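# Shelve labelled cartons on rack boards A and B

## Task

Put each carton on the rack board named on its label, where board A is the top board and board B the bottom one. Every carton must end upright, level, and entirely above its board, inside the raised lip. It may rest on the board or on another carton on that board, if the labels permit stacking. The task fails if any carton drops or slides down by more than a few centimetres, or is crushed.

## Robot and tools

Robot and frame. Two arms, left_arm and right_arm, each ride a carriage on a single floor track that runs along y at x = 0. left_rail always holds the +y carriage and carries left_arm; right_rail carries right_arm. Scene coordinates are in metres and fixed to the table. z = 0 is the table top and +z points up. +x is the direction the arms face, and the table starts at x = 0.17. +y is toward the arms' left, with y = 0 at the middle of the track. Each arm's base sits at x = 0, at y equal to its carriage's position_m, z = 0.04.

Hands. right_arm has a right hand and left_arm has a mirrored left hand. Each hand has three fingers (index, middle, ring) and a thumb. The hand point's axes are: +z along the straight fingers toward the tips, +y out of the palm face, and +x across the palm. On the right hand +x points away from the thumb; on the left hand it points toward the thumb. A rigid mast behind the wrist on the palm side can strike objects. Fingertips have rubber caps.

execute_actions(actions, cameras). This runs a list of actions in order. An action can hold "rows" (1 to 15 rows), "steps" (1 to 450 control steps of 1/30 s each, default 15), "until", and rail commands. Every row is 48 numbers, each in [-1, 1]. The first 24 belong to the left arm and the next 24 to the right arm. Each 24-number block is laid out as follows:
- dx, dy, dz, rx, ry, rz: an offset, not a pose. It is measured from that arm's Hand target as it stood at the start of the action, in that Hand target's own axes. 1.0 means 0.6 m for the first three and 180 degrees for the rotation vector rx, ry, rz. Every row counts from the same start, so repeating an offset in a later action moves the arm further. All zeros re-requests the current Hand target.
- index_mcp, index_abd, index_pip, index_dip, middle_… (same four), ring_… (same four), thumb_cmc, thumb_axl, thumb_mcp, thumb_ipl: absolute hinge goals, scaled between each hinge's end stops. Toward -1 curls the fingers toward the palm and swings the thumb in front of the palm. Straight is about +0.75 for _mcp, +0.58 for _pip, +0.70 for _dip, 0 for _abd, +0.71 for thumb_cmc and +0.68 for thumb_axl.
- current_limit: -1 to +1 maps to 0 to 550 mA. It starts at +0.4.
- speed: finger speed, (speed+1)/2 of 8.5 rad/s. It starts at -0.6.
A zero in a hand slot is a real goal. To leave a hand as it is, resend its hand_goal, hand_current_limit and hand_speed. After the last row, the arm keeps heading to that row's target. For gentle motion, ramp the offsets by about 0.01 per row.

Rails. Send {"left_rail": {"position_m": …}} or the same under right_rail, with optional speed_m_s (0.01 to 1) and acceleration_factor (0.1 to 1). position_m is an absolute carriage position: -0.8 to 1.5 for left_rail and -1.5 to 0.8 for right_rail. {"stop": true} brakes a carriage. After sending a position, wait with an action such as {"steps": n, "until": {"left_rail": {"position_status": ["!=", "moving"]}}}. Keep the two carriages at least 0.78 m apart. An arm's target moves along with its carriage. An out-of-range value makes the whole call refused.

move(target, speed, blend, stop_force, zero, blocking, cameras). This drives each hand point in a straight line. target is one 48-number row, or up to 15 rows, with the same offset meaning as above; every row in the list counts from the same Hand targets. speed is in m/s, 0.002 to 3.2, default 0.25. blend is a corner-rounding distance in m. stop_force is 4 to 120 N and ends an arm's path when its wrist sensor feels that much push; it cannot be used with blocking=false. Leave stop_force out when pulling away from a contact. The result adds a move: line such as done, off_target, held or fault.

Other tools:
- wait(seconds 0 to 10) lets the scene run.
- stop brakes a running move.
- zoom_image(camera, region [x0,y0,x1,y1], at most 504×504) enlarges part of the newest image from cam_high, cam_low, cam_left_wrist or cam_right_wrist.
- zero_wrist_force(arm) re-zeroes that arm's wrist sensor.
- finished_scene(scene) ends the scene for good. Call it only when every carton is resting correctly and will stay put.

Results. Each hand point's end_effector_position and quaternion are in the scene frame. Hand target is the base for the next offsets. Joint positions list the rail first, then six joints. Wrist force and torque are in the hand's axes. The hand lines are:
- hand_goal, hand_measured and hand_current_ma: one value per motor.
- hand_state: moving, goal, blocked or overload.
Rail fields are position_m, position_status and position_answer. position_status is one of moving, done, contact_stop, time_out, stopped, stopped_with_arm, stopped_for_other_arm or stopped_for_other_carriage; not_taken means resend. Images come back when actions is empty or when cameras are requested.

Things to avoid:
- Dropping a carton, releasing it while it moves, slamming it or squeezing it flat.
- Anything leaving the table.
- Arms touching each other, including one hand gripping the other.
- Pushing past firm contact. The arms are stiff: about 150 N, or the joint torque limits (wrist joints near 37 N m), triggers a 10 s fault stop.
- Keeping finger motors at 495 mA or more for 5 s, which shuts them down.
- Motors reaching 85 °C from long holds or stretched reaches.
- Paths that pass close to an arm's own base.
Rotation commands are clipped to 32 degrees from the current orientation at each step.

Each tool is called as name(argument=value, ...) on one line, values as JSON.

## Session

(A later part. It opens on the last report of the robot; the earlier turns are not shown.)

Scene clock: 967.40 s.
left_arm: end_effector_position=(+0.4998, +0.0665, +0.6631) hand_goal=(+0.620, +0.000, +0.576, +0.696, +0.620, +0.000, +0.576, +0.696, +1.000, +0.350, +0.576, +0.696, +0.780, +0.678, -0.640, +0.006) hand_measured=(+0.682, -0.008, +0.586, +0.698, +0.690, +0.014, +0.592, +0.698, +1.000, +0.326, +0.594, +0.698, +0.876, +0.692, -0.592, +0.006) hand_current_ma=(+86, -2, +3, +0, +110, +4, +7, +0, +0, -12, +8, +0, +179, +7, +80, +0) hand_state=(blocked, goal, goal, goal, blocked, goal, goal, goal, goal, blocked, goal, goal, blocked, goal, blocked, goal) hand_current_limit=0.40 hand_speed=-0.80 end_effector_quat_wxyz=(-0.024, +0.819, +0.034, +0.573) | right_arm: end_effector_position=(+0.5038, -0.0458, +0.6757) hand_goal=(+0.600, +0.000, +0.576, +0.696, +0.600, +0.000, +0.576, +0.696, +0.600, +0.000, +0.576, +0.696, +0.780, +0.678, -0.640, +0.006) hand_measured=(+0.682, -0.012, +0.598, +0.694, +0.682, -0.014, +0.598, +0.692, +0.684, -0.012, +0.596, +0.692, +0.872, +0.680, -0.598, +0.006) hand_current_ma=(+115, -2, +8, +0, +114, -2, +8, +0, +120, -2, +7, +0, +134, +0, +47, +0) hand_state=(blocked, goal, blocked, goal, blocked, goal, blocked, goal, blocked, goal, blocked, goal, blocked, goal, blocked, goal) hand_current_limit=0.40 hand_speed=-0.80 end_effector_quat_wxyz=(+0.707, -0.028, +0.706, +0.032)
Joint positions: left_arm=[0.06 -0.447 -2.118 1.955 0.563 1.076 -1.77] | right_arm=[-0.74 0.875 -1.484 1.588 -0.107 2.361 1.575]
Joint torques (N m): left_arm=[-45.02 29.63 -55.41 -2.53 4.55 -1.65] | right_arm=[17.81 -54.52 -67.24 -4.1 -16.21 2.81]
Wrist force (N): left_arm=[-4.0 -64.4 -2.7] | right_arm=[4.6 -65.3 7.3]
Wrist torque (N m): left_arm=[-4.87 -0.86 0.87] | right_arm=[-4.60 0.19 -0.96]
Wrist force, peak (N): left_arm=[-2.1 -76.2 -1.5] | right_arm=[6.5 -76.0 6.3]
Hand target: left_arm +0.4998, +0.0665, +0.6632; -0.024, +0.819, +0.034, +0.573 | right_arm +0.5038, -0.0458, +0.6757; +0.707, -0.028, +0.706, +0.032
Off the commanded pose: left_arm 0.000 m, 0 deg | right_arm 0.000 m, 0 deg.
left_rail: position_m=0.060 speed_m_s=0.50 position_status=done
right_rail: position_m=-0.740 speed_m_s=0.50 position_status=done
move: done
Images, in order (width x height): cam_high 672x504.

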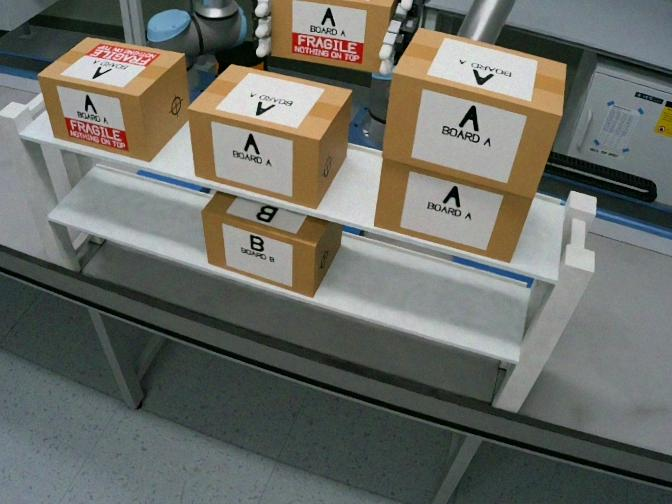

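move(target=[0.1645,0.0008,-0.05985,0,0,0,0.62,0,0.576,0.696,0.62,0,0.576,0.696,1.0,0.35,0.576,0.696,0.78,0.678,-0.64,0.005,0.4,-0.8,-0.175,0.0008,0,0,0,0,0.60,0,0.576,0.696,0.60,0,0.576,0.696,0.60,0,0.576,0.696,0.78,0.678,-0.64,0.005,0.4,-0.8], speed=0.04, cameras=["cam_high"])

zoom_image(camera="cam_high", region=[220, 0, 470, 190])

Scene clock: 971.27 s.
left_arm: end_effector_position=(+0.4999, +0.0661, +0.7681) hand_goal=(+0.620, +0.000, +0.576, +0.696, +0.620, +0.000, +0.576, +0.696, +1.000, +0.350, +0.576, +0.696, +0.780, +0.678, -0.640, +0.006) hand_measured=(+0.680, -0.008, +0.586, +0.698, +0.690, +0.012, +0.592, +0.698, +1.000, +0.326, +0.592, +0.698, +0.876, +0.692, -0.592, +0.006) hand_current_ma=(+84, -2, +3, +0, +108, +4, +7, +0, +0, -12, +7, +0, +179, +7, +80, +0) hand_state=(blocked, goal, goal, goal, blocked, goal, goal, goal, goal, blocked, goal, goal, blocked, goal, blocked, goal) hand_current_limit=0.40 hand_speed=-0.80 end_effector_quat_wxyz=(-0.024, +0.819, +0.034, +0.573) | right_arm: end_effector_position=(+0.5036, -0.0460, +0.7807) hand_goal=(+0.600, +0.000, +0.576, +0.696, +0.600, +0.000, +0.576, +0.696, +0.600, +0.000, +0.576, +0.696, +0.780, +0.678, -0.640, +0.006) hand_measured=(+0.682, -0.012, +0.600, +0.694, +0.682, -0.014, +0.600, +0.692, +0.684, -0.012, +0.598, +0.692, +0.872, +0.680, -0.598, +0.006) hand_current_ma=(+115, -2, +9, +0, +114, -3, +9, +0, +120, -2, +8, +0, +134, +0, +47, +0) hand_state=(blocked, goal, blocked, goal, blocked, goal, blocked, goal, blocked, goal, blocked, goal, blocked, goal, blocked, goal) hand_current_limit=0.40 hand_speed=-0.80 end_effector_quat_wxyz=(+0.707, -0.028, +0.706, +0.032)
Joint positions: left_arm=[0.06 -0.448 -2.075 1.746 0.729 1.075 -1.77] | right_arm=[-0.74 0.875 -1.486 1.406 0.077 2.361 1.575]
Joint torques (N m): left_arm=[-49.8 35.4 -48.02 -2.86 5.92 -1.63] | right_arm=[45.25 -21.5 -66.14 -5.37 -7.17 1.66]
Wrist force (N): left_arm=[-2.0 -77.6 -2.9] | right_arm=[6.8 -77.8 8.0]
Wrist torque (N m): left_arm=[-6.14 -1.16 1.33] | right_arm=[-5.67 -0.02 -1.40]
Wrist force, peak (N): left_arm=[-1.8 -77.8 -3.0] | right_arm=[6.8 -77.8 8.0]
Hand target: left_arm +0.4999, +0.0661, +0.7682; -0.024, +0.819, +0.034, +0.573 | right_arm +0.5036, -0.0460, +0.7807; +0.707, -0.028, +0.706, +0.032
Off the commanded pose: left_arm 0.000 m, 0 deg | right_arm 0.000 m, 0 deg.
left_rail: position_m=0.060 speed_m_s=0.50 position_status=done
right_rail: position_m=-0.740 speed_m_s=0.50 position_status=done
move: done
Images, in order (width x height): cam_high 672x504.

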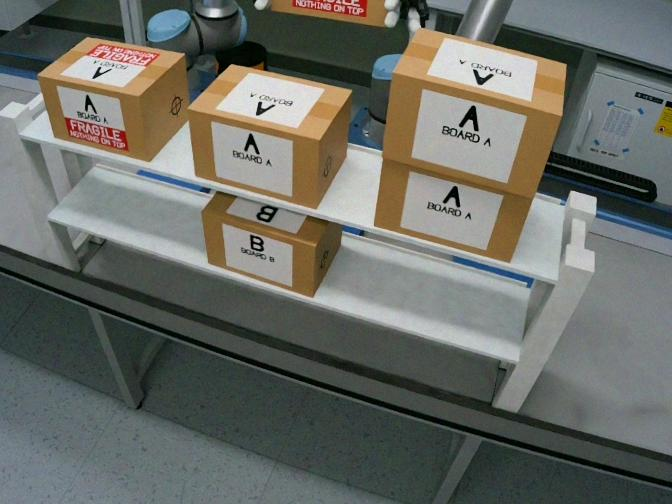

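Scaled by 2.016 from the camera's 672x504 image, which has a finer 960x720 frame.

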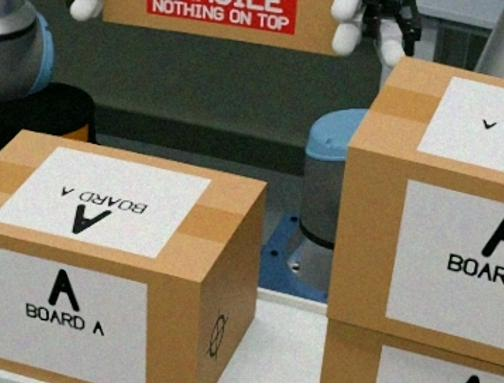

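move(target=[0.00193,0.0090,0.0053,-0.02089,0,0.0076,0.62,0,0.576,0.696,0.62,0,0.576,0.696,1.0,0.35,0.576,0.696,0.78,0.678,-0.64,0.005,0.4,-0.8,0,-0.00791,-0.00738,0.02222,0,0,0.60,0,0.576,0.696,0.60,0,0.576,0.696,0.60,0,0.576,0.696,0.78,0.678,-0.64,0.005,0.4,-0.8], speed=0.02)

Scene clock: 975.57 s.
left_arm: end_effector_position=(+0.5038, +0.0610, +0.7682) hand_goal=(+0.620, +0.000, +0.576, +0.696, +0.620, +0.000, +0.576, +0.696, +1.000, +0.350, +0.576, +0.696, +0.780, +0.678, -0.640, +0.006) hand_measured=(+0.678, -0.008, +0.586, +0.698, +0.688, +0.012, +0.592, +0.698, +1.000, +0.326, +0.592, +0.698, +0.874, +0.692, -0.592, +0.006) hand_current_ma=(+79, -2, +3, +0, +106, +4, +7, +0, +0, -12, +7, +0, +174, +7, +80, +0) hand_state=(blocked, goal, goal, goal, blocked, goal, goal, goal, goal, blocked, goal, goal, blocked, goal, blocked, goal) hand_current_limit=0.40 hand_speed=-0.80 end_effector_quat_wxyz=(-0.004, +0.819, +0.006, +0.573) | right_arm: end_effector_position=(+0.4996, -0.0511, +0.7807) hand_goal=(+0.600, +0.000, +0.576, +0.696, +0.600, +0.000, +0.576, +0.696, +0.600, +0.000, +0.576, +0.696, +0.780, +0.678, -0.640, +0.006) hand_measured=(+0.682, -0.012, +0.600, +0.694, +0.682, -0.014, +0.600, +0.692, +0.684, -0.012, +0.598, +0.692, +0.872, +0.680, -0.598, +0.006) hand_current_ma=(+115, -2, +9, +0, +114, -3, +9, +0, +120, -2, +8, +0, +134, +0, +47, +0) hand_state=(blocked, goal, blocked, goal, blocked, goal, blocked, goal, blocked, goal, blocked, goal, blocked, goal, blocked, goal) hand_current_limit=0.40 hand_speed=-0.80 end_effector_quat_wxyz=(+0.708, -0.003, +0.707, +0.007)
Joint positions: left_arm=[0.06 -0.378 -2.054 1.734 0.696 1.204 -1.712] | right_arm=[-0.74 0.9 -1.475 1.394 0.079 2.456 1.575]
Joint torques (N m): left_arm=[-17.74 28.17 -50.15 -12.57 16.8 1.9] | right_arm=[48.06 -17.2 -65.66 -6.03 -7.59 2.57]
Wrist force (N): left_arm=[-3.5 -83.0 -1.8] | right_arm=[4.3 -83.3 6.8]
Wrist torque (N m): left_arm=[-6.41 -0.54 2.10] | right_arm=[-6.33 0.61 -2.04]
Wrist force, peak (N): left_arm=[-3.5 -84.9 -1.9] | right_arm=[4.9 -85.0 7.4]
Hand target: left_arm +0.5038, +0.0610, +0.7682; -0.004, +0.819, +0.006, +0.573 | right_arm +0.4996, -0.0511, +0.7807; +0.708, -0.003, +0.707, +0.007
Off the commanded pose: left_arm 0.000 m, 0 deg | right_arm 0.000 m, 0 deg.
left_rail: position_m=0.060 speed_m_s=0.50 position_status=done
right_rail: position_m=-0.740 speed_m_s=0.50 position_status=done
move: done

move(target=[0.0855,0.0035,0.235,0,0,0,0.62,0,0.576,0.696,0.62,0,0.576,0.696,1.0,0.35,0.576,0.696,0.78,0.678,-0.64,0.005,0.4,-0.8,0,-0.0035,0.25,0,0,0,0.60,0,0.576,0.696,0.60,0,0.576,0.696,0.60,0,0.576,0.696,0.78,0.678,-0.64,0.005,0.4,-0.8], speed=0.05, cameras=["cam_high"])

zoom_image(camera="cam_high", region=[180, 0, 420, 180])

Scene clock: 979.57 s.
left_arm: end_effector_position=(+0.6538, +0.0610, +0.7680) hand_goal=(+0.620, +0.000, +0.576, +0.696, +0.620, +0.000, +0.576, +0.696, +1.000, +0.350, +0.576, +0.696, +0.780, +0.678, -0.640, +0.006) hand_measured=(+0.678, -0.008, +0.586, +0.698, +0.688, +0.012, +0.592, +0.698, +1.000, +0.326, +0.590, +0.698, +0.874, +0.692, -0.592, +0.006) hand_current_ma=(+76, -2, +3, +0, +103, +4, +7, +0, +0, -12, +6, +0, +173, +7, +80, +0) hand_state=(blocked, goal, goal, goal, blocked, goal, goal, goal, goal, blocked, goal, goal, blocked, goal, blocked, goal) hand_current_limit=0.40 hand_speed=-0.80 end_effector_quat_wxyz=(-0.004, +0.819, +0.006, +0.573) | right_arm: end_effector_position=(+0.6496, -0.0511, +0.7809) hand_goal=(+0.600, +0.000, +0.576, +0.696, +0.600, +0.000, +0.576, +0.696, +0.600, +0.000, +0.576, +0.696, +0.780, +0.678, -0.640, +0.006) hand_measured=(+0.682, -0.012, +0.600, +0.694, +0.682, -0.014, +0.600, +0.692, +0.684, -0.012, +0.598, +0.692, +0.872, +0.682, -0.598, +0.006) hand_current_ma=(+115, -2, +9, +0, +114, -3, +9, +0, +120, -2, +8, +0, +134, +0, +47, +0) hand_state=(blocked, goal, blocked, goal, blocked, goal, blocked, goal, blocked, goal, blocked, goal, blocked, goal, blocked, goal) hand_current_limit=0.40 hand_speed=-0.80 end_effector_quat_wxyz=(+0.708, -0.003, +0.707, +0.007)
Joint positions: left_arm=[0.06 -0.228 -1.788 1.568 0.579 1.344 -1.656] | right_arm=[-0.74 0.735 -1.35 1.248 0.101 2.292 1.576]
Joint torques (N m): left_arm=[-31.15 0.99 -52.59 -10.53 17.72 1.97] | right_arm=[34.85 -33.13 -65.58 -5.87 -20.67 3.15]
Wrist force (N): left_arm=[-2.0 -86.9 -2.7] | right_arm=[6.2 -86.2 7.4]
Wrist torque (N m): left_arm=[-6.93 -0.77 2.16] | right_arm=[-6.59 0.38 -1.92]
Wrist force, peak (N): left_arm=[-2.0 -86.9 -2.7] | right_arm=[6.2 -86.2 7.4]
Hand target: left_arm +0.6538, +0.0610, +0.7680; -0.004, +0.819, +0.006, +0.573 | right_arm +0.6496, -0.0511, +0.7809; +0.708, -0.003, +0.707, +0.007
Off the commanded pose: left_arm 0.000 m, 0 deg | right_arm 0.000 m, 0 deg.
left_rail: position_m=0.060 speed_m_s=0.50 position_status=done
right_rail: position_m=-0.740 speed_m_s=0.50 position_status=done
move: done
Images, in order (width x height): cam_high 672x504.

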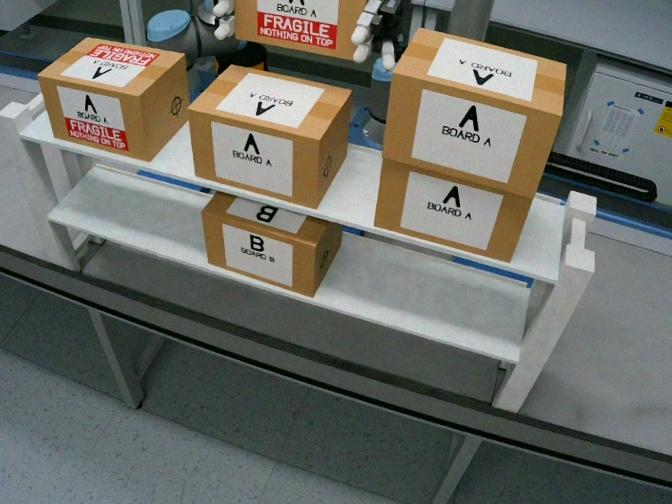

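Scaled by 2.100 from the camera's 672x504 image, which has a finer 960x720 frame.

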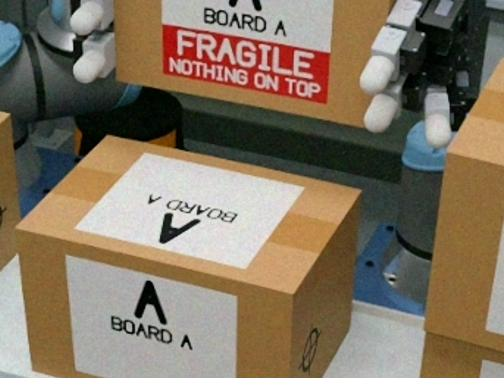

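move(target=[0.0912,0.0037,0.2507,0,0,0,0.62,0,0.576,0.696,0.62,0,0.576,0.696,1.0,0.35,0.576,0.696,0.78,0.678,-0.64,0.005,0.4,-0.8,0,-0.0037,0.2667,0,0,0,0.60,0,0.576,0.696,0.60,0,0.576,0.696,0.60,0,0.576,0.696,0.78,0.678,-0.64,0.005,0.4,-0.8], speed=0.05, cameras=["cam_high"])

zoom_image(camera="cam_high", region=[160, 0, 400, 180])

Scene clock: 985.57 s.
left_arm: end_effector_position=(+0.8139, +0.0609, +0.7679) hand_goal=(+0.620, +0.000, +0.576, +0.696, +0.620, +0.000, +0.576, +0.696, +1.000, +0.350, +0.576, +0.696, +0.780, +0.678, -0.640, +0.006) hand_measured=(+0.676, -0.008, +0.586, +0.698, +0.686, +0.012, +0.592, +0.698, +1.000, +0.326, +0.590, +0.698, +0.874, +0.692, -0.592, +0.006) hand_current_ma=(+75, -2, +3, +0, +101, +4, +7, +0, +0, -12, +5, +0, +173, +8, +80, +0) hand_state=(blocked, goal, goal, goal, blocked, goal, goal, goal, goal, blocked, goal, goal, blocked, goal, blocked, goal) hand_current_limit=0.40 hand_speed=-0.80 end_effector_quat_wxyz=(-0.004, +0.819, +0.006, +0.573) | right_arm: end_effector_position=(+0.8096, -0.0510, +0.7811) hand_goal=(+0.600, +0.000, +0.576, +0.696, +0.600, +0.000, +0.576, +0.696, +0.600, +0.000, +0.576, +0.696, +0.780, +0.678, -0.640, +0.006) hand_measured=(+0.682, -0.012, +0.600, +0.694, +0.682, -0.014, +0.600, +0.692, +0.684, -0.012, +0.598, +0.692, +0.872, +0.682, -0.598, +0.006) hand_current_ma=(+115, -2, +9, +0, +114, -3, +9, +0, +120, -2, +8, +0, +133, +0, +47, +0) hand_state=(blocked, goal, blocked, goal, blocked, goal, blocked, goal, blocked, goal, blocked, goal, blocked, goal, blocked, goal) hand_current_limit=0.40 hand_speed=-0.80 end_effector_quat_wxyz=(+0.708, -0.003, +0.707, +0.007)
Joint positions: left_arm=[0.06 -0.162 -1.516 1.321 0.55 1.406 -1.632] | right_arm=[-0.74 0.604 -1.166 1.001 0.163 2.16 1.576]
Joint torques (N m): left_arm=[-42.53 -22.63 -52.24 -0.87 17.11 2.56] | right_arm=[44.97 -56.45 -64.57 -5.09 -20.21 2.71]
Wrist force (N): left_arm=[-1.2 -82.9 -3.6] | right_arm=[6.9 -82.6 7.7]
Wrist torque (N m): left_arm=[-6.55 -1.10 1.72] | right_arm=[-6.16 0.06 -1.80]
Wrist force, peak (N): left_arm=[-2.1 -88.5 -2.8] | right_arm=[6.0 -87.7 7.2]
Hand target: left_arm +0.8139, +0.0609, +0.7678; -0.004, +0.819, +0.006, +0.573 | right_arm +0.8097, -0.0510, +0.7811; +0.708, -0.003, +0.707, +0.007
Off the commanded pose: left_arm 0.000 m, 0 deg | right_arm 0.000 m, 0 deg.
left_rail: position_m=0.060 speed_m_s=0.50 position_status=done
right_rail: position_m=-0.740 speed_m_s=0.50 position_status=done
move: done
Images, in order (width x height): cam_high 672x504.

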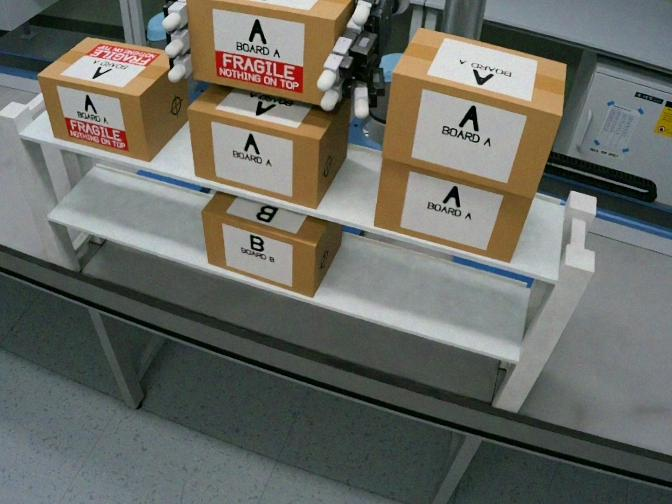

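Scaled by 2.100 from the camera's 672x504 image, which has a finer 960x720 frame.

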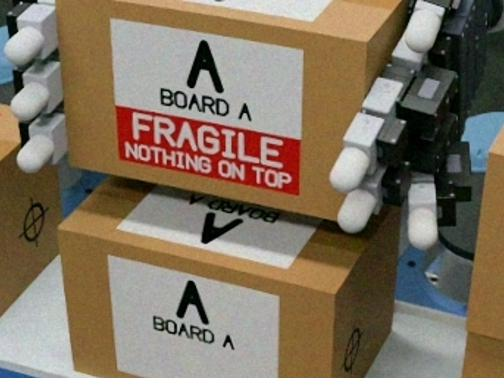

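move(target=[0.01596,0.00065,0.04387,0,0,0,0.62,0,0.576,0.696,0.62,0,0.576,0.696,1.0,0.35,0.576,0.696,0.78,0.678,-0.64,0.005,0.4,-0.8,0,-0.00065,0.04667,0,0,0,0.60,0,0.576,0.696,0.60,0,0.576,0.696,0.60,0,0.576,0.696,0.78,0.678,-0.64,0.005,0.4,-0.8], speed=0.05, cameras=["cam_high","cam_low"])

zoom_image(camera="cam_high", region=[160, 0, 400, 180])

zoom_image(camera="cam_low", region=[80, 60, 400, 300])

Scene clock: 988.67 s.
left_arm: end_effector_position=(+0.8419, +0.0609, +0.7678) hand_goal=(+0.620, +0.000, +0.576, +0.696, +0.620, +0.000, +0.576, +0.696, +1.000, +0.350, +0.576, +0.696, +0.780, +0.678, -0.640, +0.006) hand_measured=(+0.676, -0.008, +0.586, +0.698, +0.686, +0.012, +0.592, +0.698, +1.000, +0.326, +0.590, +0.698, +0.874, +0.692, -0.592, +0.006) hand_current_ma=(+75, -2, +3, +0, +101, +4, +7, +0, +0, -12, +5, +0, +173, +8, +80, +0) hand_state=(blocked, goal, goal, goal, blocked, goal, goal, goal, goal, blocked, goal, goal, blocked, goal, blocked, goal) hand_current_limit=0.40 hand_speed=-0.80 end_effector_quat_wxyz=(-0.004, +0.819, +0.006, +0.573) | right_arm: end_effector_position=(+0.8376, -0.0510, +0.7812) hand_goal=(+0.600, +0.000, +0.576, +0.696, +0.600, +0.000, +0.576, +0.696, +0.600, +0.000, +0.576, +0.696, +0.780, +0.678, -0.640, +0.006) hand_measured=(+0.682, -0.012, +0.600, +0.694, +0.682, -0.014, +0.600, +0.692, +0.684, -0.012, +0.598, +0.692, +0.872, +0.682, -0.598, +0.006) hand_current_ma=(+115, -2, +9, +0, +114, -3, +9, +0, +120, -2, +8, +0, +133, +0, +47, +0) hand_state=(blocked, goal, blocked, goal, blocked, goal, blocked, goal, blocked, goal, blocked, goal, blocked, goal, blocked, goal) hand_current_limit=0.40 hand_speed=-0.80 end_effector_quat_wxyz=(+0.708, -0.003, +0.707, +0.007)
Joint positions: left_arm=[0.06 -0.154 -1.468 1.269 0.554 1.413 -1.629] | right_arm=[-0.74 0.584 -1.127 0.945 0.18 2.141 1.576]
Joint torques (N m): left_arm=[-44.84 -27.21 -51.67 -0.95 16.99 2.37] | right_arm=[46.68 -63.16 -63.1 -5.22 -19.99 2.26]
Wrist force (N): left_arm=[-1.2 -82.0 -3.2] | right_arm=[7.6 -82.0 7.5]
Wrist torque (N m): left_arm=[-6.53 -1.12 1.63] | right_arm=[-6.10 0.04 -1.75]
Wrist force, peak (N): left_arm=[-1.7 -84.4 -3.6] | right_arm=[7.5 -84.3 7.3]
Hand target: left_arm +0.8419, +0.0609, +0.7678; -0.004, +0.819, +0.006, +0.573 | right_arm +0.8377, -0.0510, +0.7812; +0.708, -0.003, +0.707, +0.007
Off the commanded pose: left_arm 0.000 m, 0 deg | right_arm 0.000 m, 0 deg.
left_rail: position_m=0.060 speed_m_s=0.50 position_status=done
right_rail: position_m=-0.740 speed_m_s=0.50 position_status=done
move: done
Images, in order (width x height): cam_high 672x504, cam_low 672x504.

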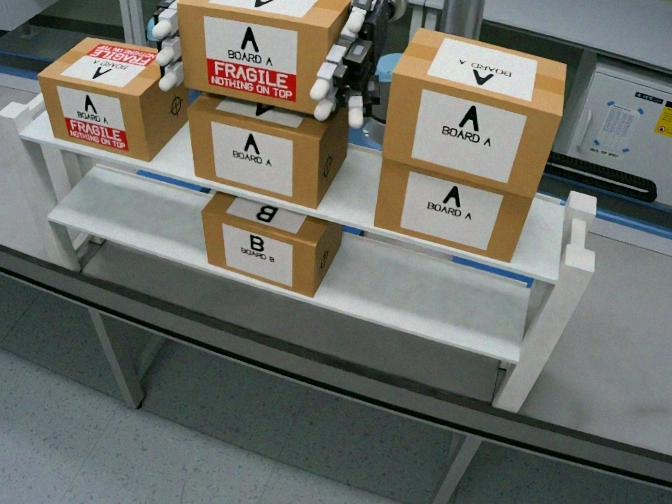

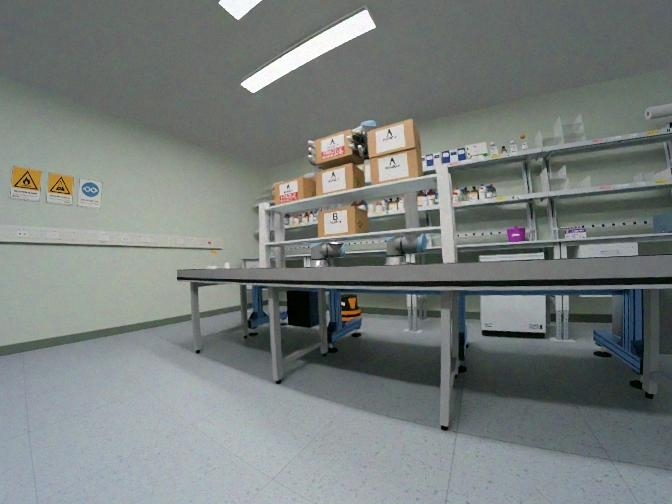

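Scaled by 2.100 from the camera's 672x504 image, which has a finer 960x720 frame.

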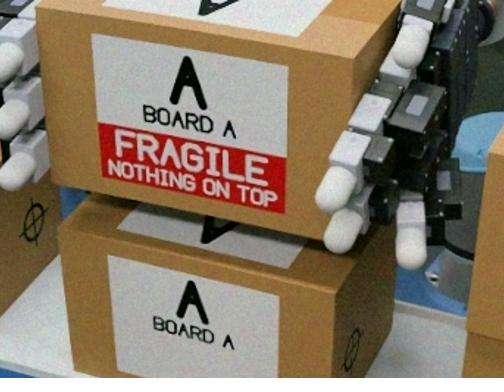

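Scaled by 1.575 from the camera's 672x504 image, which has a finer 960x720 frame.

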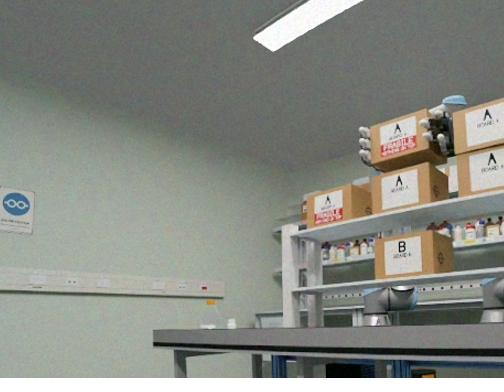

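move(target=[-0.047,0,0.0171,0,0,0,0.62,0,0.576,0.696,0.62,0,0.576,0.696,1.0,0.35,0.576,0.696,0.78,0.678,-0.64,0.005,0.4,-0.8,0.05,0,0,0,0,0,0.60,0,0.576,0.696,0.60,0,0.576,0.696,0.60,0,0.576,0.696,0.78,0.678,-0.64,0.005,0.4,-0.8], speed=0.03, cameras=["cam_high","cam_low"])

zoom_image(camera="cam_high", region=[160, 0, 400, 180])

zoom_image(camera="cam_low", region=[250, 100, 450, 250])

Scene clock: 994.27 s.
left_arm: end_effector_position=(+0.8419, +0.0609, +0.7379) hand_goal=(+0.620, +0.000, +0.576, +0.696, +0.620, +0.000, +0.576, +0.696, +1.000, +0.350, +0.576, +0.696, +0.780, +0.678, -0.640, +0.006) hand_measured=(+0.676, -0.008, +0.586, +0.698, +0.686, +0.012, +0.592, +0.698, +1.000, +0.326, +0.590, +0.698, +0.874, +0.692, -0.592, +0.006) hand_current_ma=(+75, -2, +3, +0, +101, +4, +7, +0, +0, -12, +5, +0, +173, +8, +80, +0) hand_state=(blocked, goal, goal, goal, blocked, goal, goal, goal, goal, blocked, goal, goal, blocked, goal, blocked, goal) hand_current_limit=0.40 hand_speed=-0.80 end_effector_quat_wxyz=(-0.004, +0.819, +0.006, +0.573) | right_arm: end_effector_position=(+0.8377, -0.0508, +0.7512) hand_goal=(+0.600, +0.000, +0.576, +0.696, +0.600, +0.000, +0.576, +0.696, +0.600, +0.000, +0.576, +0.696, +0.780, +0.678, -0.640, +0.006) hand_measured=(+0.682, -0.012, +0.600, +0.694, +0.682, -0.014, +0.600, +0.692, +0.684, -0.012, +0.598, +0.692, +0.872, +0.682, -0.598, +0.006) hand_current_ma=(+115, -2, +9, +0, +114, -3, +9, +0, +120, -2, +8, +0, +133, +0, +47, +0) hand_state=(blocked, goal, blocked, goal, blocked, goal, blocked, goal, blocked, goal, blocked, goal, blocked, goal, blocked, goal) hand_current_limit=0.40 hand_speed=-0.80 end_effector_quat_wxyz=(+0.708, -0.003, +0.707, +0.007)
Joint positions: left_arm=[0.06 -0.154 -1.477 1.331 0.5 1.413 -1.629] | right_arm=[-0.74 0.585 -1.136 1.011 0.123 2.141 1.576]
Joint torques (N m): left_arm=[-66.35 -52.22 -34.68 -9.13 14.05 1.6] | right_arm=[76.62 -85.72 -47.62 -13.25 -8.33 1.05]
Wrist force (N): left_arm=[-0.7 -87.7 -1.4] | right_arm=[7.7 -86.7 6.0]
Wrist torque (N m): left_arm=[-6.98 -1.02 1.81] | right_arm=[-6.58 0.16 -1.86]
Wrist force, peak (N): left_arm=[-0.7 -87.7 -1.4] | right_arm=[8.2 -87.0 6.4]
Hand target: left_arm +0.8419, +0.0609, +0.7378; -0.004, +0.819, +0.006, +0.573 | right_arm +0.8377, -0.0508, +0.7512; +0.708, -0.003, +0.707, +0.007
Off the commanded pose: left_arm 0.000 m, 0 deg | right_arm 0.000 m, 0 deg.
left_rail: position_m=0.060 speed_m_s=0.50 position_status=done
right_rail: position_m=-0.740 speed_m_s=0.50 position_status=done
move: done
Images, in order (width x height): cam_high 672x504, cam_low 672x504.

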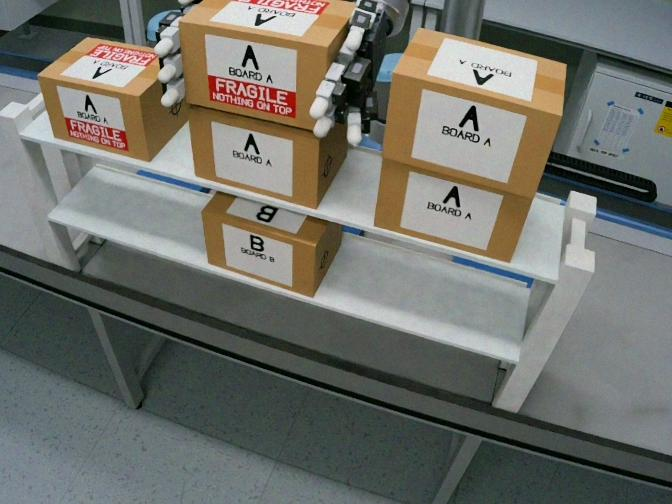

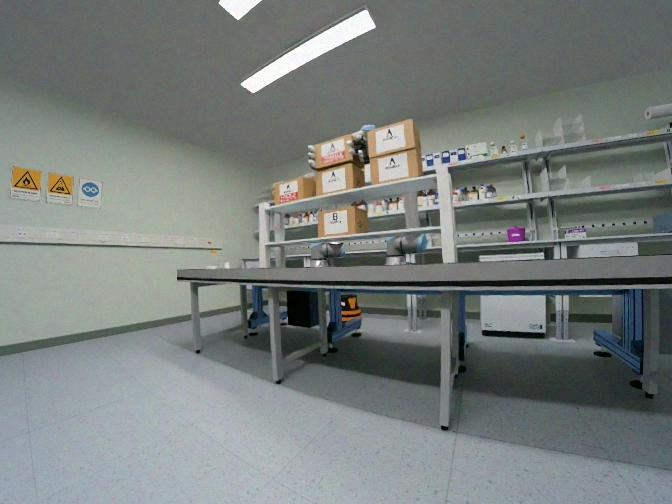

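Scaled by 2.100 from the camera's 672x504 image, which has a finer 960x720 frame.

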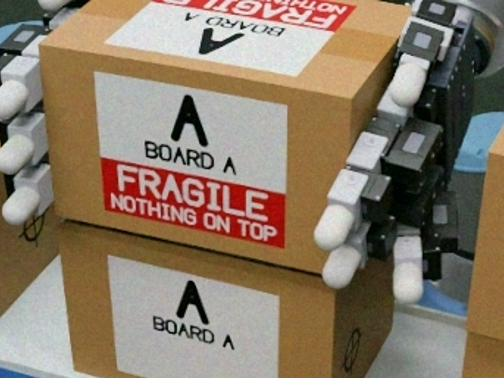

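Scaled by 2.520 from the camera's 672x504 image, which has a finer 960x720 frame.

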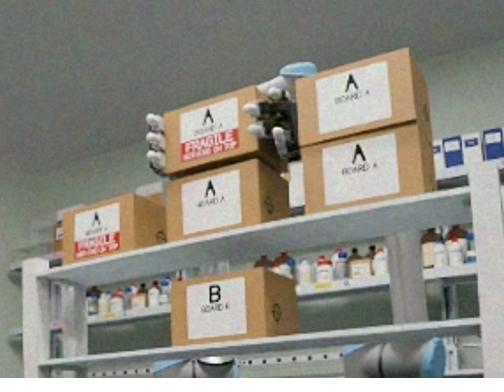

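move(target=[0.00821,0.00095,0.02256,-0.00783,0,0.00285,0.62,0,0.576,0.696,0.62,0,0.576,0.696,1.0,0.35,0.576,0.696,0.78,0.678,-0.64,0.005,0.4,-0.8,0,-0.00083,0.01913,0.00833,0,0,0.60,0,0.576,0.696,0.60,0,0.576,0.696,0.60,0,0.576,0.696,0.78,0.678,-0.64,0.005,0.4,-0.8], speed=0.02, cameras=["cam_high"])

zoom_image(camera="cam_high", region=[160, 0, 400, 180])

Scene clock: 999.20 s.
left_arm: end_effector_position=(+0.8563, +0.0605, +0.7378) hand_goal=(+0.620, +0.000, +0.576, +0.696, +0.620, +0.000, +0.576, +0.696, +1.000, +0.350, +0.576, +0.696, +0.780, +0.678, -0.640, +0.006) hand_measured=(+0.676, -0.008, +0.586, +0.698, +0.686, +0.012, +0.592, +0.698, +1.000, +0.326, +0.590, +0.698, +0.874, +0.692, -0.592, +0.006) hand_current_ma=(+75, -2, +3, +0, +100, +4, +7, +0, +0, -12, +5, +0, +173, +8, +80, +0) hand_state=(blocked, goal, goal, goal, blocked, goal, goal, goal, goal, blocked, goal, goal, blocked, goal, blocked, goal) hand_current_limit=0.40 hand_speed=-0.80 end_effector_quat_wxyz=(+0.004, +0.819, -0.005, +0.573) | right_arm: end_effector_position=(+0.8492, -0.0511, +0.7512) hand_goal=(+0.600, +0.000, +0.576, +0.696, +0.600, +0.000, +0.576, +0.696, +0.600, +0.000, +0.576, +0.696, +0.780, +0.678, -0.640, +0.006) hand_measured=(+0.682, -0.012, +0.600, +0.694, +0.682, -0.014, +0.600, +0.692, +0.684, -0.012, +0.598, +0.692, +0.872, +0.682, -0.598, +0.006) hand_current_ma=(+115, -2, +9, +0, +114, -3, +9, +0, +120, -2, +8, +0, +133, +0, +47, +0) hand_state=(blocked, goal, blocked, goal, blocked, goal, blocked, goal, blocked, goal, blocked, goal, blocked, goal, blocked, goal) hand_current_limit=0.40 hand_speed=-0.80 end_effector_quat_wxyz=(+0.708, +0.006, +0.707, -0.002)
Joint positions: left_arm=[0.06 -0.14 -1.447 1.298 0.501 1.451 -1.615] | right_arm=[-0.74 0.585 -1.114 0.979 0.133 2.167 1.576]
Joint torques (N m): left_arm=[-46.05 -32.68 -52.56 -0.45 17.47 2.78] | right_arm=[64.95 -62.4 -64.19 -5.49 -7.84 2]
Wrist force (N): left_arm=[-1.5 -84.5 -2.5] | right_arm=[7.2 -84.4 7.1]
Wrist torque (N m): left_arm=[-6.72 -1.02 1.59] | right_arm=[-6.36 0.03 -1.64]
Wrist force, peak (N): left_arm=[-0.5 -89.6 -2.2] | right_arm=[7.5 -88.7 7.5]
Hand target: left_arm +0.8563, +0.0605, +0.7378; +0.004, +0.819, -0.005, +0.573 | right_arm +0.8492, -0.0511, +0.7512; +0.708, +0.006, +0.707, -0.002
Off the commanded pose: left_arm 0.000 m, 0 deg | right_arm 0.000 m, 0 deg.
left_rail: position_m=0.060 speed_m_s=0.50 position_status=done
right_rail: position_m=-0.740 speed_m_s=0.50 position_status=done
move: done
Images, in order (width x height): cam_high 672x504.

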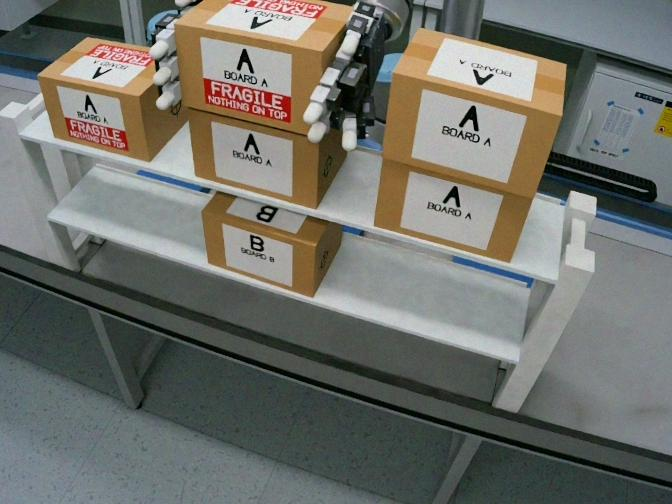

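Scaled by 2.100 from the camera's 672x504 image, which has a finer 960x720 frame.

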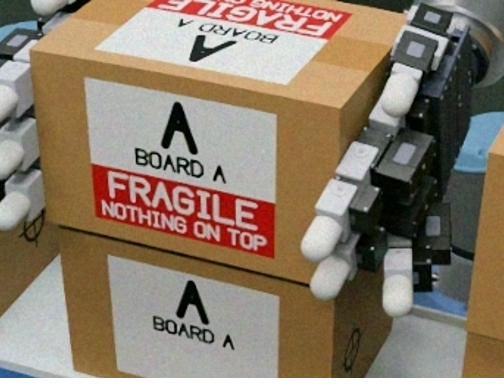

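move(target=[-0.00456,0.0001,-0.01253,0,0,0,0.62,0,0.576,0.696,0.62,0,0.576,0.696,1.0,0.35,0.576,0.696,0.78,0.678,-0.64,0.005,0.4,-0.8,0,0,-0.01333,0,0,0,0.60,0,0.576,0.696,0.60,0,0.576,0.696,0.60,0,0.576,0.696,0.78,0.678,-0.64,0.005,0.4,-0.8], speed=0.02)

move(target=[-0.0313,0,0.0114,0,0,0,0.62,0,0.576,0.696,0.62,0,0.576,0.696,1.0,0.35,0.576,0.696,0.78,0.678,-0.64,0.005,0.4,-0.8,0.0333,0,0,0,0,0,0.60,0,0.576,0.696,0.60,0,0.576,0.696,0.60,0,0.576,0.696,0.78,0.678,-0.64,0.005,0.4,-0.8], speed=0.006, stop_force=10, cameras=["cam_high","cam_low"])

zoom_image(camera="cam_high", region=[160, 0, 400, 180])

zoom_image(camera="cam_low", region=[250, 100, 450, 250])

Scene clock: 1003.20 s.
left_arm: end_effector_position=(+0.8484, +0.0605, +0.7378) hand_goal=(+0.620, +0.000, +0.576, +0.696, +0.620, +0.000, +0.576, +0.696, +1.000, +0.350, +0.576, +0.696, +0.780, +0.678, -0.640, +0.006) hand_measured=(+0.676, -0.008, +0.586, +0.698, +0.686, +0.012, +0.594, +0.698, +1.000, +0.326, +0.590, +0.698, +0.874, +0.692, -0.592, +0.006) hand_current_ma=(+75, -2, +3, +0, +100, +4, +8, +0, +0, -12, +5, +0, +173, +8, +80, +0) hand_state=(blocked, goal, goal, goal, blocked, goal, goal, goal, goal, blocked, goal, goal, blocked, goal, blocked, goal) hand_current_limit=0.40 hand_speed=-0.80 end_effector_quat_wxyz=(+0.004, +0.819, -0.005, +0.573) | right_arm: end_effector_position=(+0.8413, -0.0511, +0.7512) hand_goal=(+0.600, +0.000, +0.576, +0.696, +0.600, +0.000, +0.576, +0.696, +0.600, +0.000, +0.576, +0.696, +0.780, +0.678, -0.640, +0.006) hand_measured=(+0.682, -0.012, +0.600, +0.694, +0.682, -0.014, +0.600, +0.692, +0.684, -0.012, +0.598, +0.692, +0.872, +0.682, -0.598, +0.006) hand_current_ma=(+115, -2, +9, +0, +114, -3, +9, +0, +120, -2, +8, +0, +133, +0, +47, +0) hand_state=(blocked, goal, blocked, goal, blocked, goal, blocked, goal, blocked, goal, blocked, goal, blocked, goal, blocked, goal) hand_current_limit=0.40 hand_speed=-0.80 end_effector_quat_wxyz=(+0.708, +0.006, +0.707, -0.002)
Joint positions: left_arm=[0.06 -0.142 -1.461 1.314 0.5 1.449 -1.616] | right_arm=[-0.74 0.59 -1.125 0.995 0.128 2.173 1.576]
Joint torques (N m): left_arm=[-80.43 -53.39 -36.86 -8.06 7.21 -1.48] | right_arm=[71.7 -86.45 -47.68 -13.17 -7.9 2.09]
Wrist force (N): left_arm=[-0.6 -84.7 -1.4] | right_arm=[7.8 -84.1 6.1]
Wrist torque (N m): left_arm=[-6.73 -1.03 1.37] | right_arm=[-6.34 0.17 -1.51]
Wrist force, peak (N): left_arm=[-1.8 -84.7 -2.3] | right_arm=[7.0 -84.4 7.1]
Hand target: left_arm +0.8483, +0.0605, +0.7378; +0.004, +0.819, -0.005, +0.573 | right_arm +0.8412, -0.0511, +0.7512; +0.708, +0.006, +0.707, -0.002
Off the commanded pose: left_arm 0.000 m, 0 deg | right_arm 0.000 m, 0 deg.
left_rail: position_m=0.060 speed_m_s=0.50 position_status=done
right_rail: position_m=-0.740 speed_m_s=0.50 position_status=done
move: done

Scene clock: 1007.43 s.
left_arm: end_effector_position=(+0.8483, +0.0605, +0.7191) hand_goal=(+0.620, +0.000, +0.576, +0.696, +0.620, +0.000, +0.576, +0.696, +1.000, +0.350, +0.576, +0.696, +0.780, +0.678, -0.640, +0.006) hand_measured=(+0.676, -0.006, +0.586, +0.698, +0.686, +0.014, +0.594, +0.698, +1.000, +0.326, +0.590, +0.698, +0.874, +0.692, -0.592, +0.006) hand_current_ma=(+75, -1, +3, +0, +100, +4, +8, +0, +0, -12, +5, +0, +173, +8, +80, +0) hand_state=(blocked, goal, goal, goal, blocked, goal, goal, goal, goal, blocked, goal, goal, blocked, goal, blocked, goal) hand_current_limit=0.40 hand_speed=-0.80 end_effector_quat_wxyz=(+0.004, +0.819, -0.005, +0.573) | right_arm: end_effector_position=(+0.8412, -0.0510, +0.7322) hand_goal=(+0.600, +0.000, +0.576, +0.696, +0.600, +0.000, +0.576, +0.696, +0.600, +0.000, +0.576, +0.696, +0.780, +0.678, -0.640, +0.006) hand_measured=(+0.682, -0.010, +0.600, +0.692, +0.682, -0.014, +0.600, +0.692, +0.684, -0.010, +0.598, +0.692, +0.872, +0.680, -0.598, +0.006) hand_current_ma=(+115, -2, +9, +0, +114, -2, +9, +0, +120, -2, +8, +0, +133, +0, +47, +0) hand_state=(blocked, goal, blocked, goal, blocked, goal, blocked, goal, blocked, goal, blocked, goal, blocked, goal, blocked, goal) hand_current_limit=0.40 hand_speed=-0.80 end_effector_quat_wxyz=(+0.708, +0.006, +0.706, -0.002)
Joint positions: left_arm=[0.06 -0.142 -1.465 1.351 0.466 1.449 -1.616] | right_arm=[-0.74 0.59 -1.129 1.035 0.092 2.173 1.576]
Joint torques (N m): left_arm=[-79.34 -27.09 -48.98 0.19 8.17 -1.58] | right_arm=[74.28 -54.85 -61.28 -4.25 -8.58 -2.1]
Wrist force (N): left_arm=[3.7 -87.8 -4.2] | right_arm=[0.7 -86.9 6.9]
Wrist torque (N m): left_arm=[-6.70 -1.06 2.39] | right_arm=[-6.60 0.20 -1.76]
Wrist force, peak (N): left_arm=[-0.3 -89.7 -1.4] | right_arm=[5.4 -89.2 4.8]
Hand target: left_arm +0.8483, +0.0605, +0.7191; +0.004, +0.819, -0.005, +0.573 (not the last commanded pose) | right_arm +0.8412, -0.0509, +0.7321; +0.708, +0.006, +0.707, -0.002 (not the last commanded pose)
Off the commanded pose: left_arm 0.001 m, 0 deg | right_arm 0.001 m, 0 deg.
left_rail: position_m=0.060 speed_m_s=0.50 position_status=done
right_rail: position_m=-0.740 speed_m_s=0.50 position_status=done
move: contact (left_arm, right_arm)
Images, in order (width x height): cam_high 672x504, cam_low 672x504.

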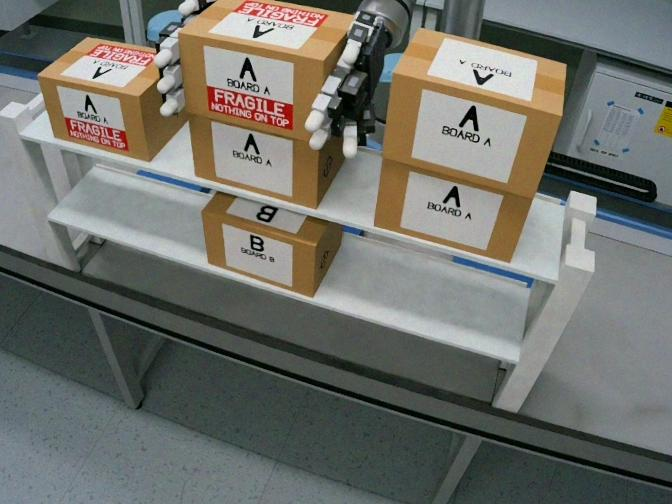

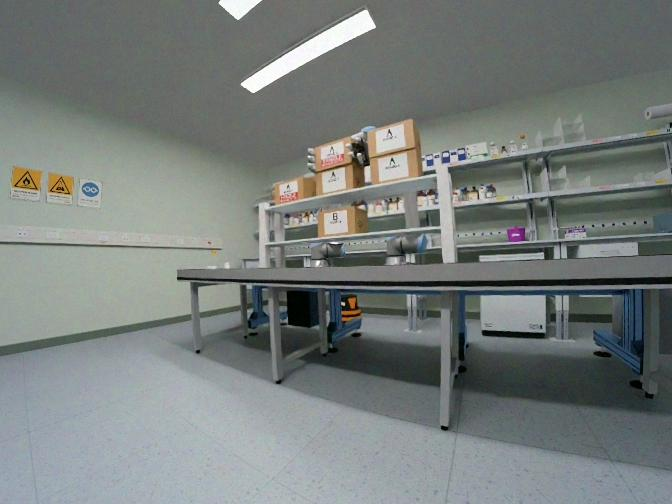

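Scaled by 2.100 from the camera's 672x504 image, which has a finer 960x720 frame.

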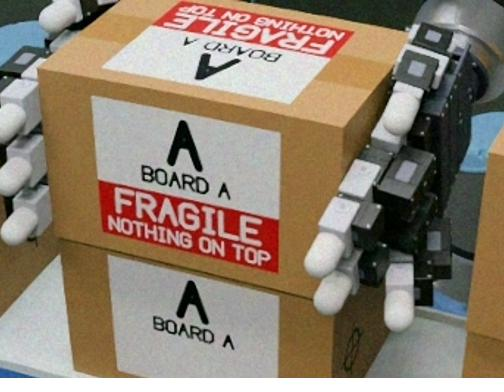

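Scaled by 2.520 from the camera's 672x504 image, which has a finer 960x720 frame.

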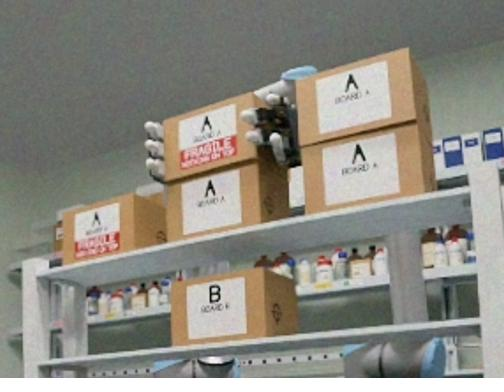

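move(target=[0,-0.02,0,0,0,0,0.68,0,0.576,0.696,0.68,0,0.576,0.696,1.0,0.35,0.576,0.696,0.85,0.678,-0.5,0.005,0.4,-0.8,0,-0.02,0,0,0,0,0.68,0,0.576,0.696,0.68,0,0.576,0.696,0.68,0,0.576,0.696,0.85,0.678,-0.5,0.005,0.4,-0.8], speed=0.01, cameras=["cam_high"])

zoom_image(camera="cam_high", region=[160, 0, 400, 180])

Scene clock: 1010.00 s.
left_arm: end_effector_position=(+0.8484, +0.0725, +0.7191) hand_goal=(+0.680, +0.000, +0.576, +0.696, +0.680, +0.000, +0.576, +0.696, +1.000, +0.350, +0.576, +0.696, +0.850, +0.678, -0.500, +0.006) hand_measured=(+0.682, -0.006, +0.580, +0.698, +0.680, +0.002, +0.578, +0.698, +1.000, +0.328, +0.582, +0.698, +0.856, +0.682, -0.512, +0.006) hand_current_ma=(+0, -1, +0, +0, +0, +0, +0, +0, +0, -10, +1, +0, +1, +1, -6, +0) hand_state=(goal, goal, goal, goal, goal, goal, goal, goal, goal, blocked, goal, goal, goal, goal, goal, goal) hand_current_limit=0.40 hand_speed=-0.80 end_effector_quat_wxyz=(+0.004, +0.819, -0.005, +0.573) | right_arm: end_effector_position=(+0.8411, -0.0629, +0.7320) hand_goal=(+0.680, +0.000, +0.576, +0.696, +0.680, +0.000, +0.576, +0.696, +0.680, +0.000, +0.576, +0.696, +0.850, +0.678, -0.500, +0.006) hand_measured=(+0.684, -0.010, +0.580, +0.692, +0.682, -0.014, +0.578, +0.694, +0.684, -0.010, +0.578, +0.694, +0.856, +0.682, -0.508, +0.006) hand_current_ma=(+0, -2, +0, +0, +0, -2, +0, +0, +0, -2, +0, +0, +1, +0, -2, +0) hand_state=(goal, goal, goal, goal, goal, goal, goal, goal, goal, goal, goal, goal, goal, goal, goal, goal) hand_current_limit=0.40 hand_speed=-0.80 end_effector_quat_wxyz=(+0.708, +0.006, +0.707, -0.002)
Joint positions: left_arm=[0.06 -0.122 -1.462 1.348 0.466 1.468 -1.609] | right_arm=[-0.74 0.578 -1.146 1.059 0.085 2.161 1.576]
Joint torques (N m): left_arm=[15.79 -35.62 -49.66 -4.26 1.99 2.41] | right_arm=[-14.28 -91.48 -35.53 -4.01 -3.04 1.46]
Wrist force (N): left_arm=[-0.5 -1.4 -0.1] | right_arm=[-8.0 -2.4 3.4]
Wrist torque (N m): left_arm=[-0.07 -0.06 -0.08] | right_arm=[-0.68 0.77 -1.13]
Wrist force, peak (N): left_arm=[3.8 -88.5 -4.5] | right_arm=[-0.1 -88.4 5.6]
Hand target: left_arm +0.8484, +0.0725, +0.7191; +0.004, +0.819, -0.005, +0.573 | right_arm +0.8411, -0.0629, +0.7321; +0.708, +0.006, +0.707, -0.002
Off the commanded pose: left_arm 0.000 m, 0 deg | right_arm 0.000 m, 0 deg.
left_rail: position_m=0.060 speed_m_s=0.50 position_status=done
right_rail: position_m=-0.740 speed_m_s=0.50 position_status=done
move: done
Images, in order (width x height): cam_high 672x504.

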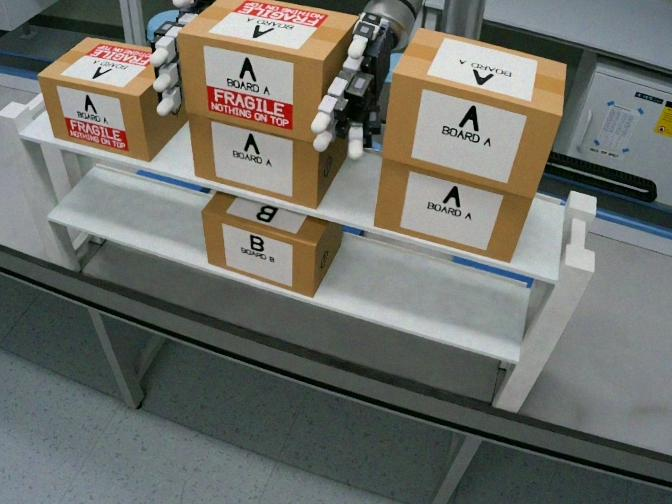

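Scaled by 2.100 from the camera's 672x504 image, which has a finer 960x720 frame.

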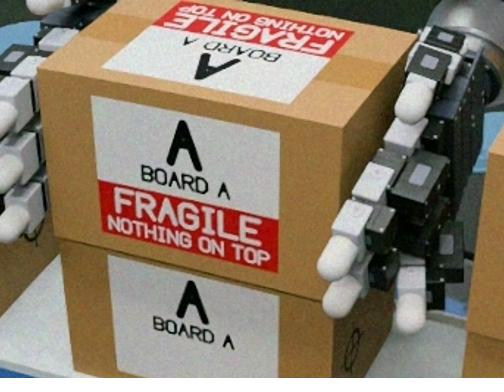

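move(target=[[0,-0.0167,0,0,0,0,0.68,0,0.576,0.696,0.68,0,0.576,0.696,1.0,0.35,0.576,0.696,0.85,0.678,-0.5,0.005,0.4,-0.8,0,-0.0167,0,0,0,0,0.68,0,0.576,0.696,0.68,0,0.576,0.696,0.68,0,0.576,0.696,0.85,0.678,-0.5,0.005,0.4,-0.8],[-0.1824,-0.01,-0.5013,0,0,0,0.68,0,0.576,0.696,0.68,0,0.576,0.696,1.0,0.35,0.576,0.696,0.85,0.678,-0.5,0.005,0.4,-0.8,0,-0.0234,-0.5333,0,0,0,0.68,0,0.576,0.696,0.68,0,0.576,0.696,0.68,0,0.576,0.696,0.85,0.678,-0.5,0.005,0.4,-0.8]], speed=[0.03,0.15], blend=0.004, cameras=["cam_high","cam_low"])

zoom_image(camera="cam_high", region=[160, 0, 400, 240])

zoom_image(camera="cam_low", region=[250, 100, 450, 250])

Scene clock: 1014.47 s.
left_arm: end_effector_position=(+0.5285, +0.0826, +0.7194) hand_goal=(+0.680, +0.000, +0.576, +0.696, +0.680, +0.000, +0.576, +0.696, +1.000, +0.350, +0.576, +0.696, +0.850, +0.678, -0.500, +0.006) hand_measured=(+0.682, -0.006, +0.580, +0.698, +0.678, +0.002, +0.578, +0.698, +1.000, +0.328, +0.582, +0.698, +0.854, +0.682, -0.512, +0.006) hand_current_ma=(+0, -1, +0, +0, +0, +0, +0, +0, +0, -10, +1, +0, +1, +1, -6, +0) hand_state=(goal, goal, goal, goal, goal, goal, goal, goal, goal, blocked, goal, goal, goal, goal, goal, goal) hand_current_limit=0.40 hand_speed=-0.80 end_effector_quat_wxyz=(+0.004, +0.819, -0.005, +0.573) | right_arm: end_effector_position=(+0.5210, -0.0731, +0.7314) hand_goal=(+0.680, +0.000, +0.576, +0.696, +0.680, +0.000, +0.576, +0.696, +0.680, +0.000, +0.576, +0.696, +0.850, +0.678, -0.500, +0.006) hand_measured=(+0.682, -0.010, +0.578, +0.692, +0.682, -0.014, +0.578, +0.694, +0.682, -0.010, +0.578, +0.694, +0.854, +0.682, -0.508, +0.006) hand_current_ma=(+0, -2, +0, +0, +0, -2, +0, +0, +0, -2, +0, +0, +0, +0, -2, +0) hand_state=(goal, goal, goal, goal, goal, goal, goal, goal, goal, goal, goal, goal, goal, goal, goal, goal) hand_current_limit=0.40 hand_speed=-0.80 end_effector_quat_wxyz=(+0.708, +0.006, +0.707, -0.002)
Joint positions: left_arm=[0.06 -0.231 -2.009 1.799 0.568 1.366 -1.647] | right_arm=[-0.74 0.86 -1.489 1.496 -0.009 2.443 1.575]
Joint torques (N m): left_arm=[-16.8 -15.8 -32.29 2.41 -4.06 -2.74] | right_arm=[10.87 -62.58 -34.56 -3.5 3.52 -2.58]
Wrist force (N): left_arm=[-0.2 -0.6 -0.1] | right_arm=[-7.6 -1.9 3.1]
Wrist torque (N m): left_arm=[0.05 -0.08 0.20] | right_arm=[-0.64 0.73 -1.08]
Wrist force, peak (N): left_arm=[-0.1 -1.4 1.3] | right_arm=[-7.8 -2.1 4.8]
Hand target: left_arm +0.5285, +0.0826, +0.7194; +0.004, +0.819, -0.005, +0.573 | right_arm +0.5210, -0.0731, +0.7314; +0.708, +0.006, +0.707, -0.002
Off the commanded pose: left_arm 0.000 m, 0 deg | right_arm 0.000 m, 0 deg.
left_rail: position_m=0.060 speed_m_s=0.50 position_status=done
right_rail: position_m=-0.740 speed_m_s=0.50 position_status=done
move: done
Images, in order (width x height): cam_high 672x504, cam_low 672x504.

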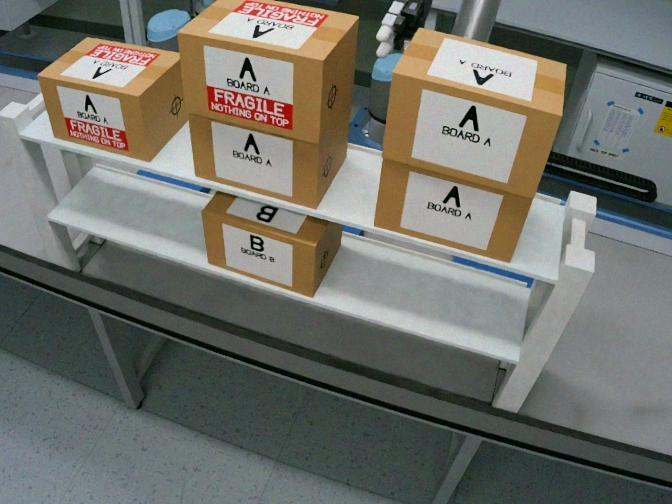

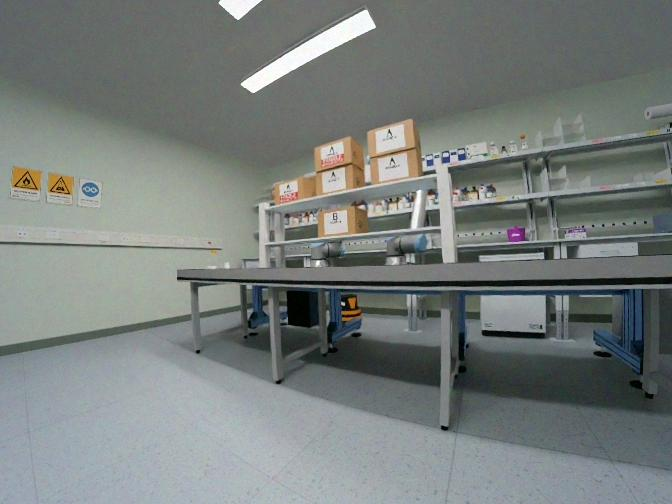

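Scaled by 2.100 from the camera's 672x504 image, which has a finer 960x720 frame.

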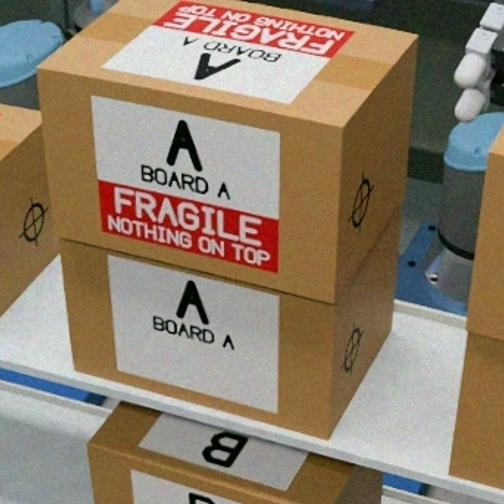

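Scaled by 2.520 from the camera's 672x504 image, which has a finer 960x720 frame.

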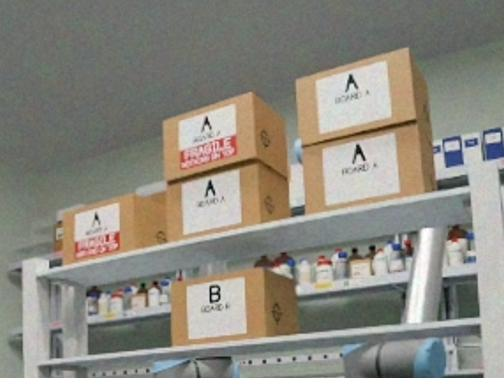

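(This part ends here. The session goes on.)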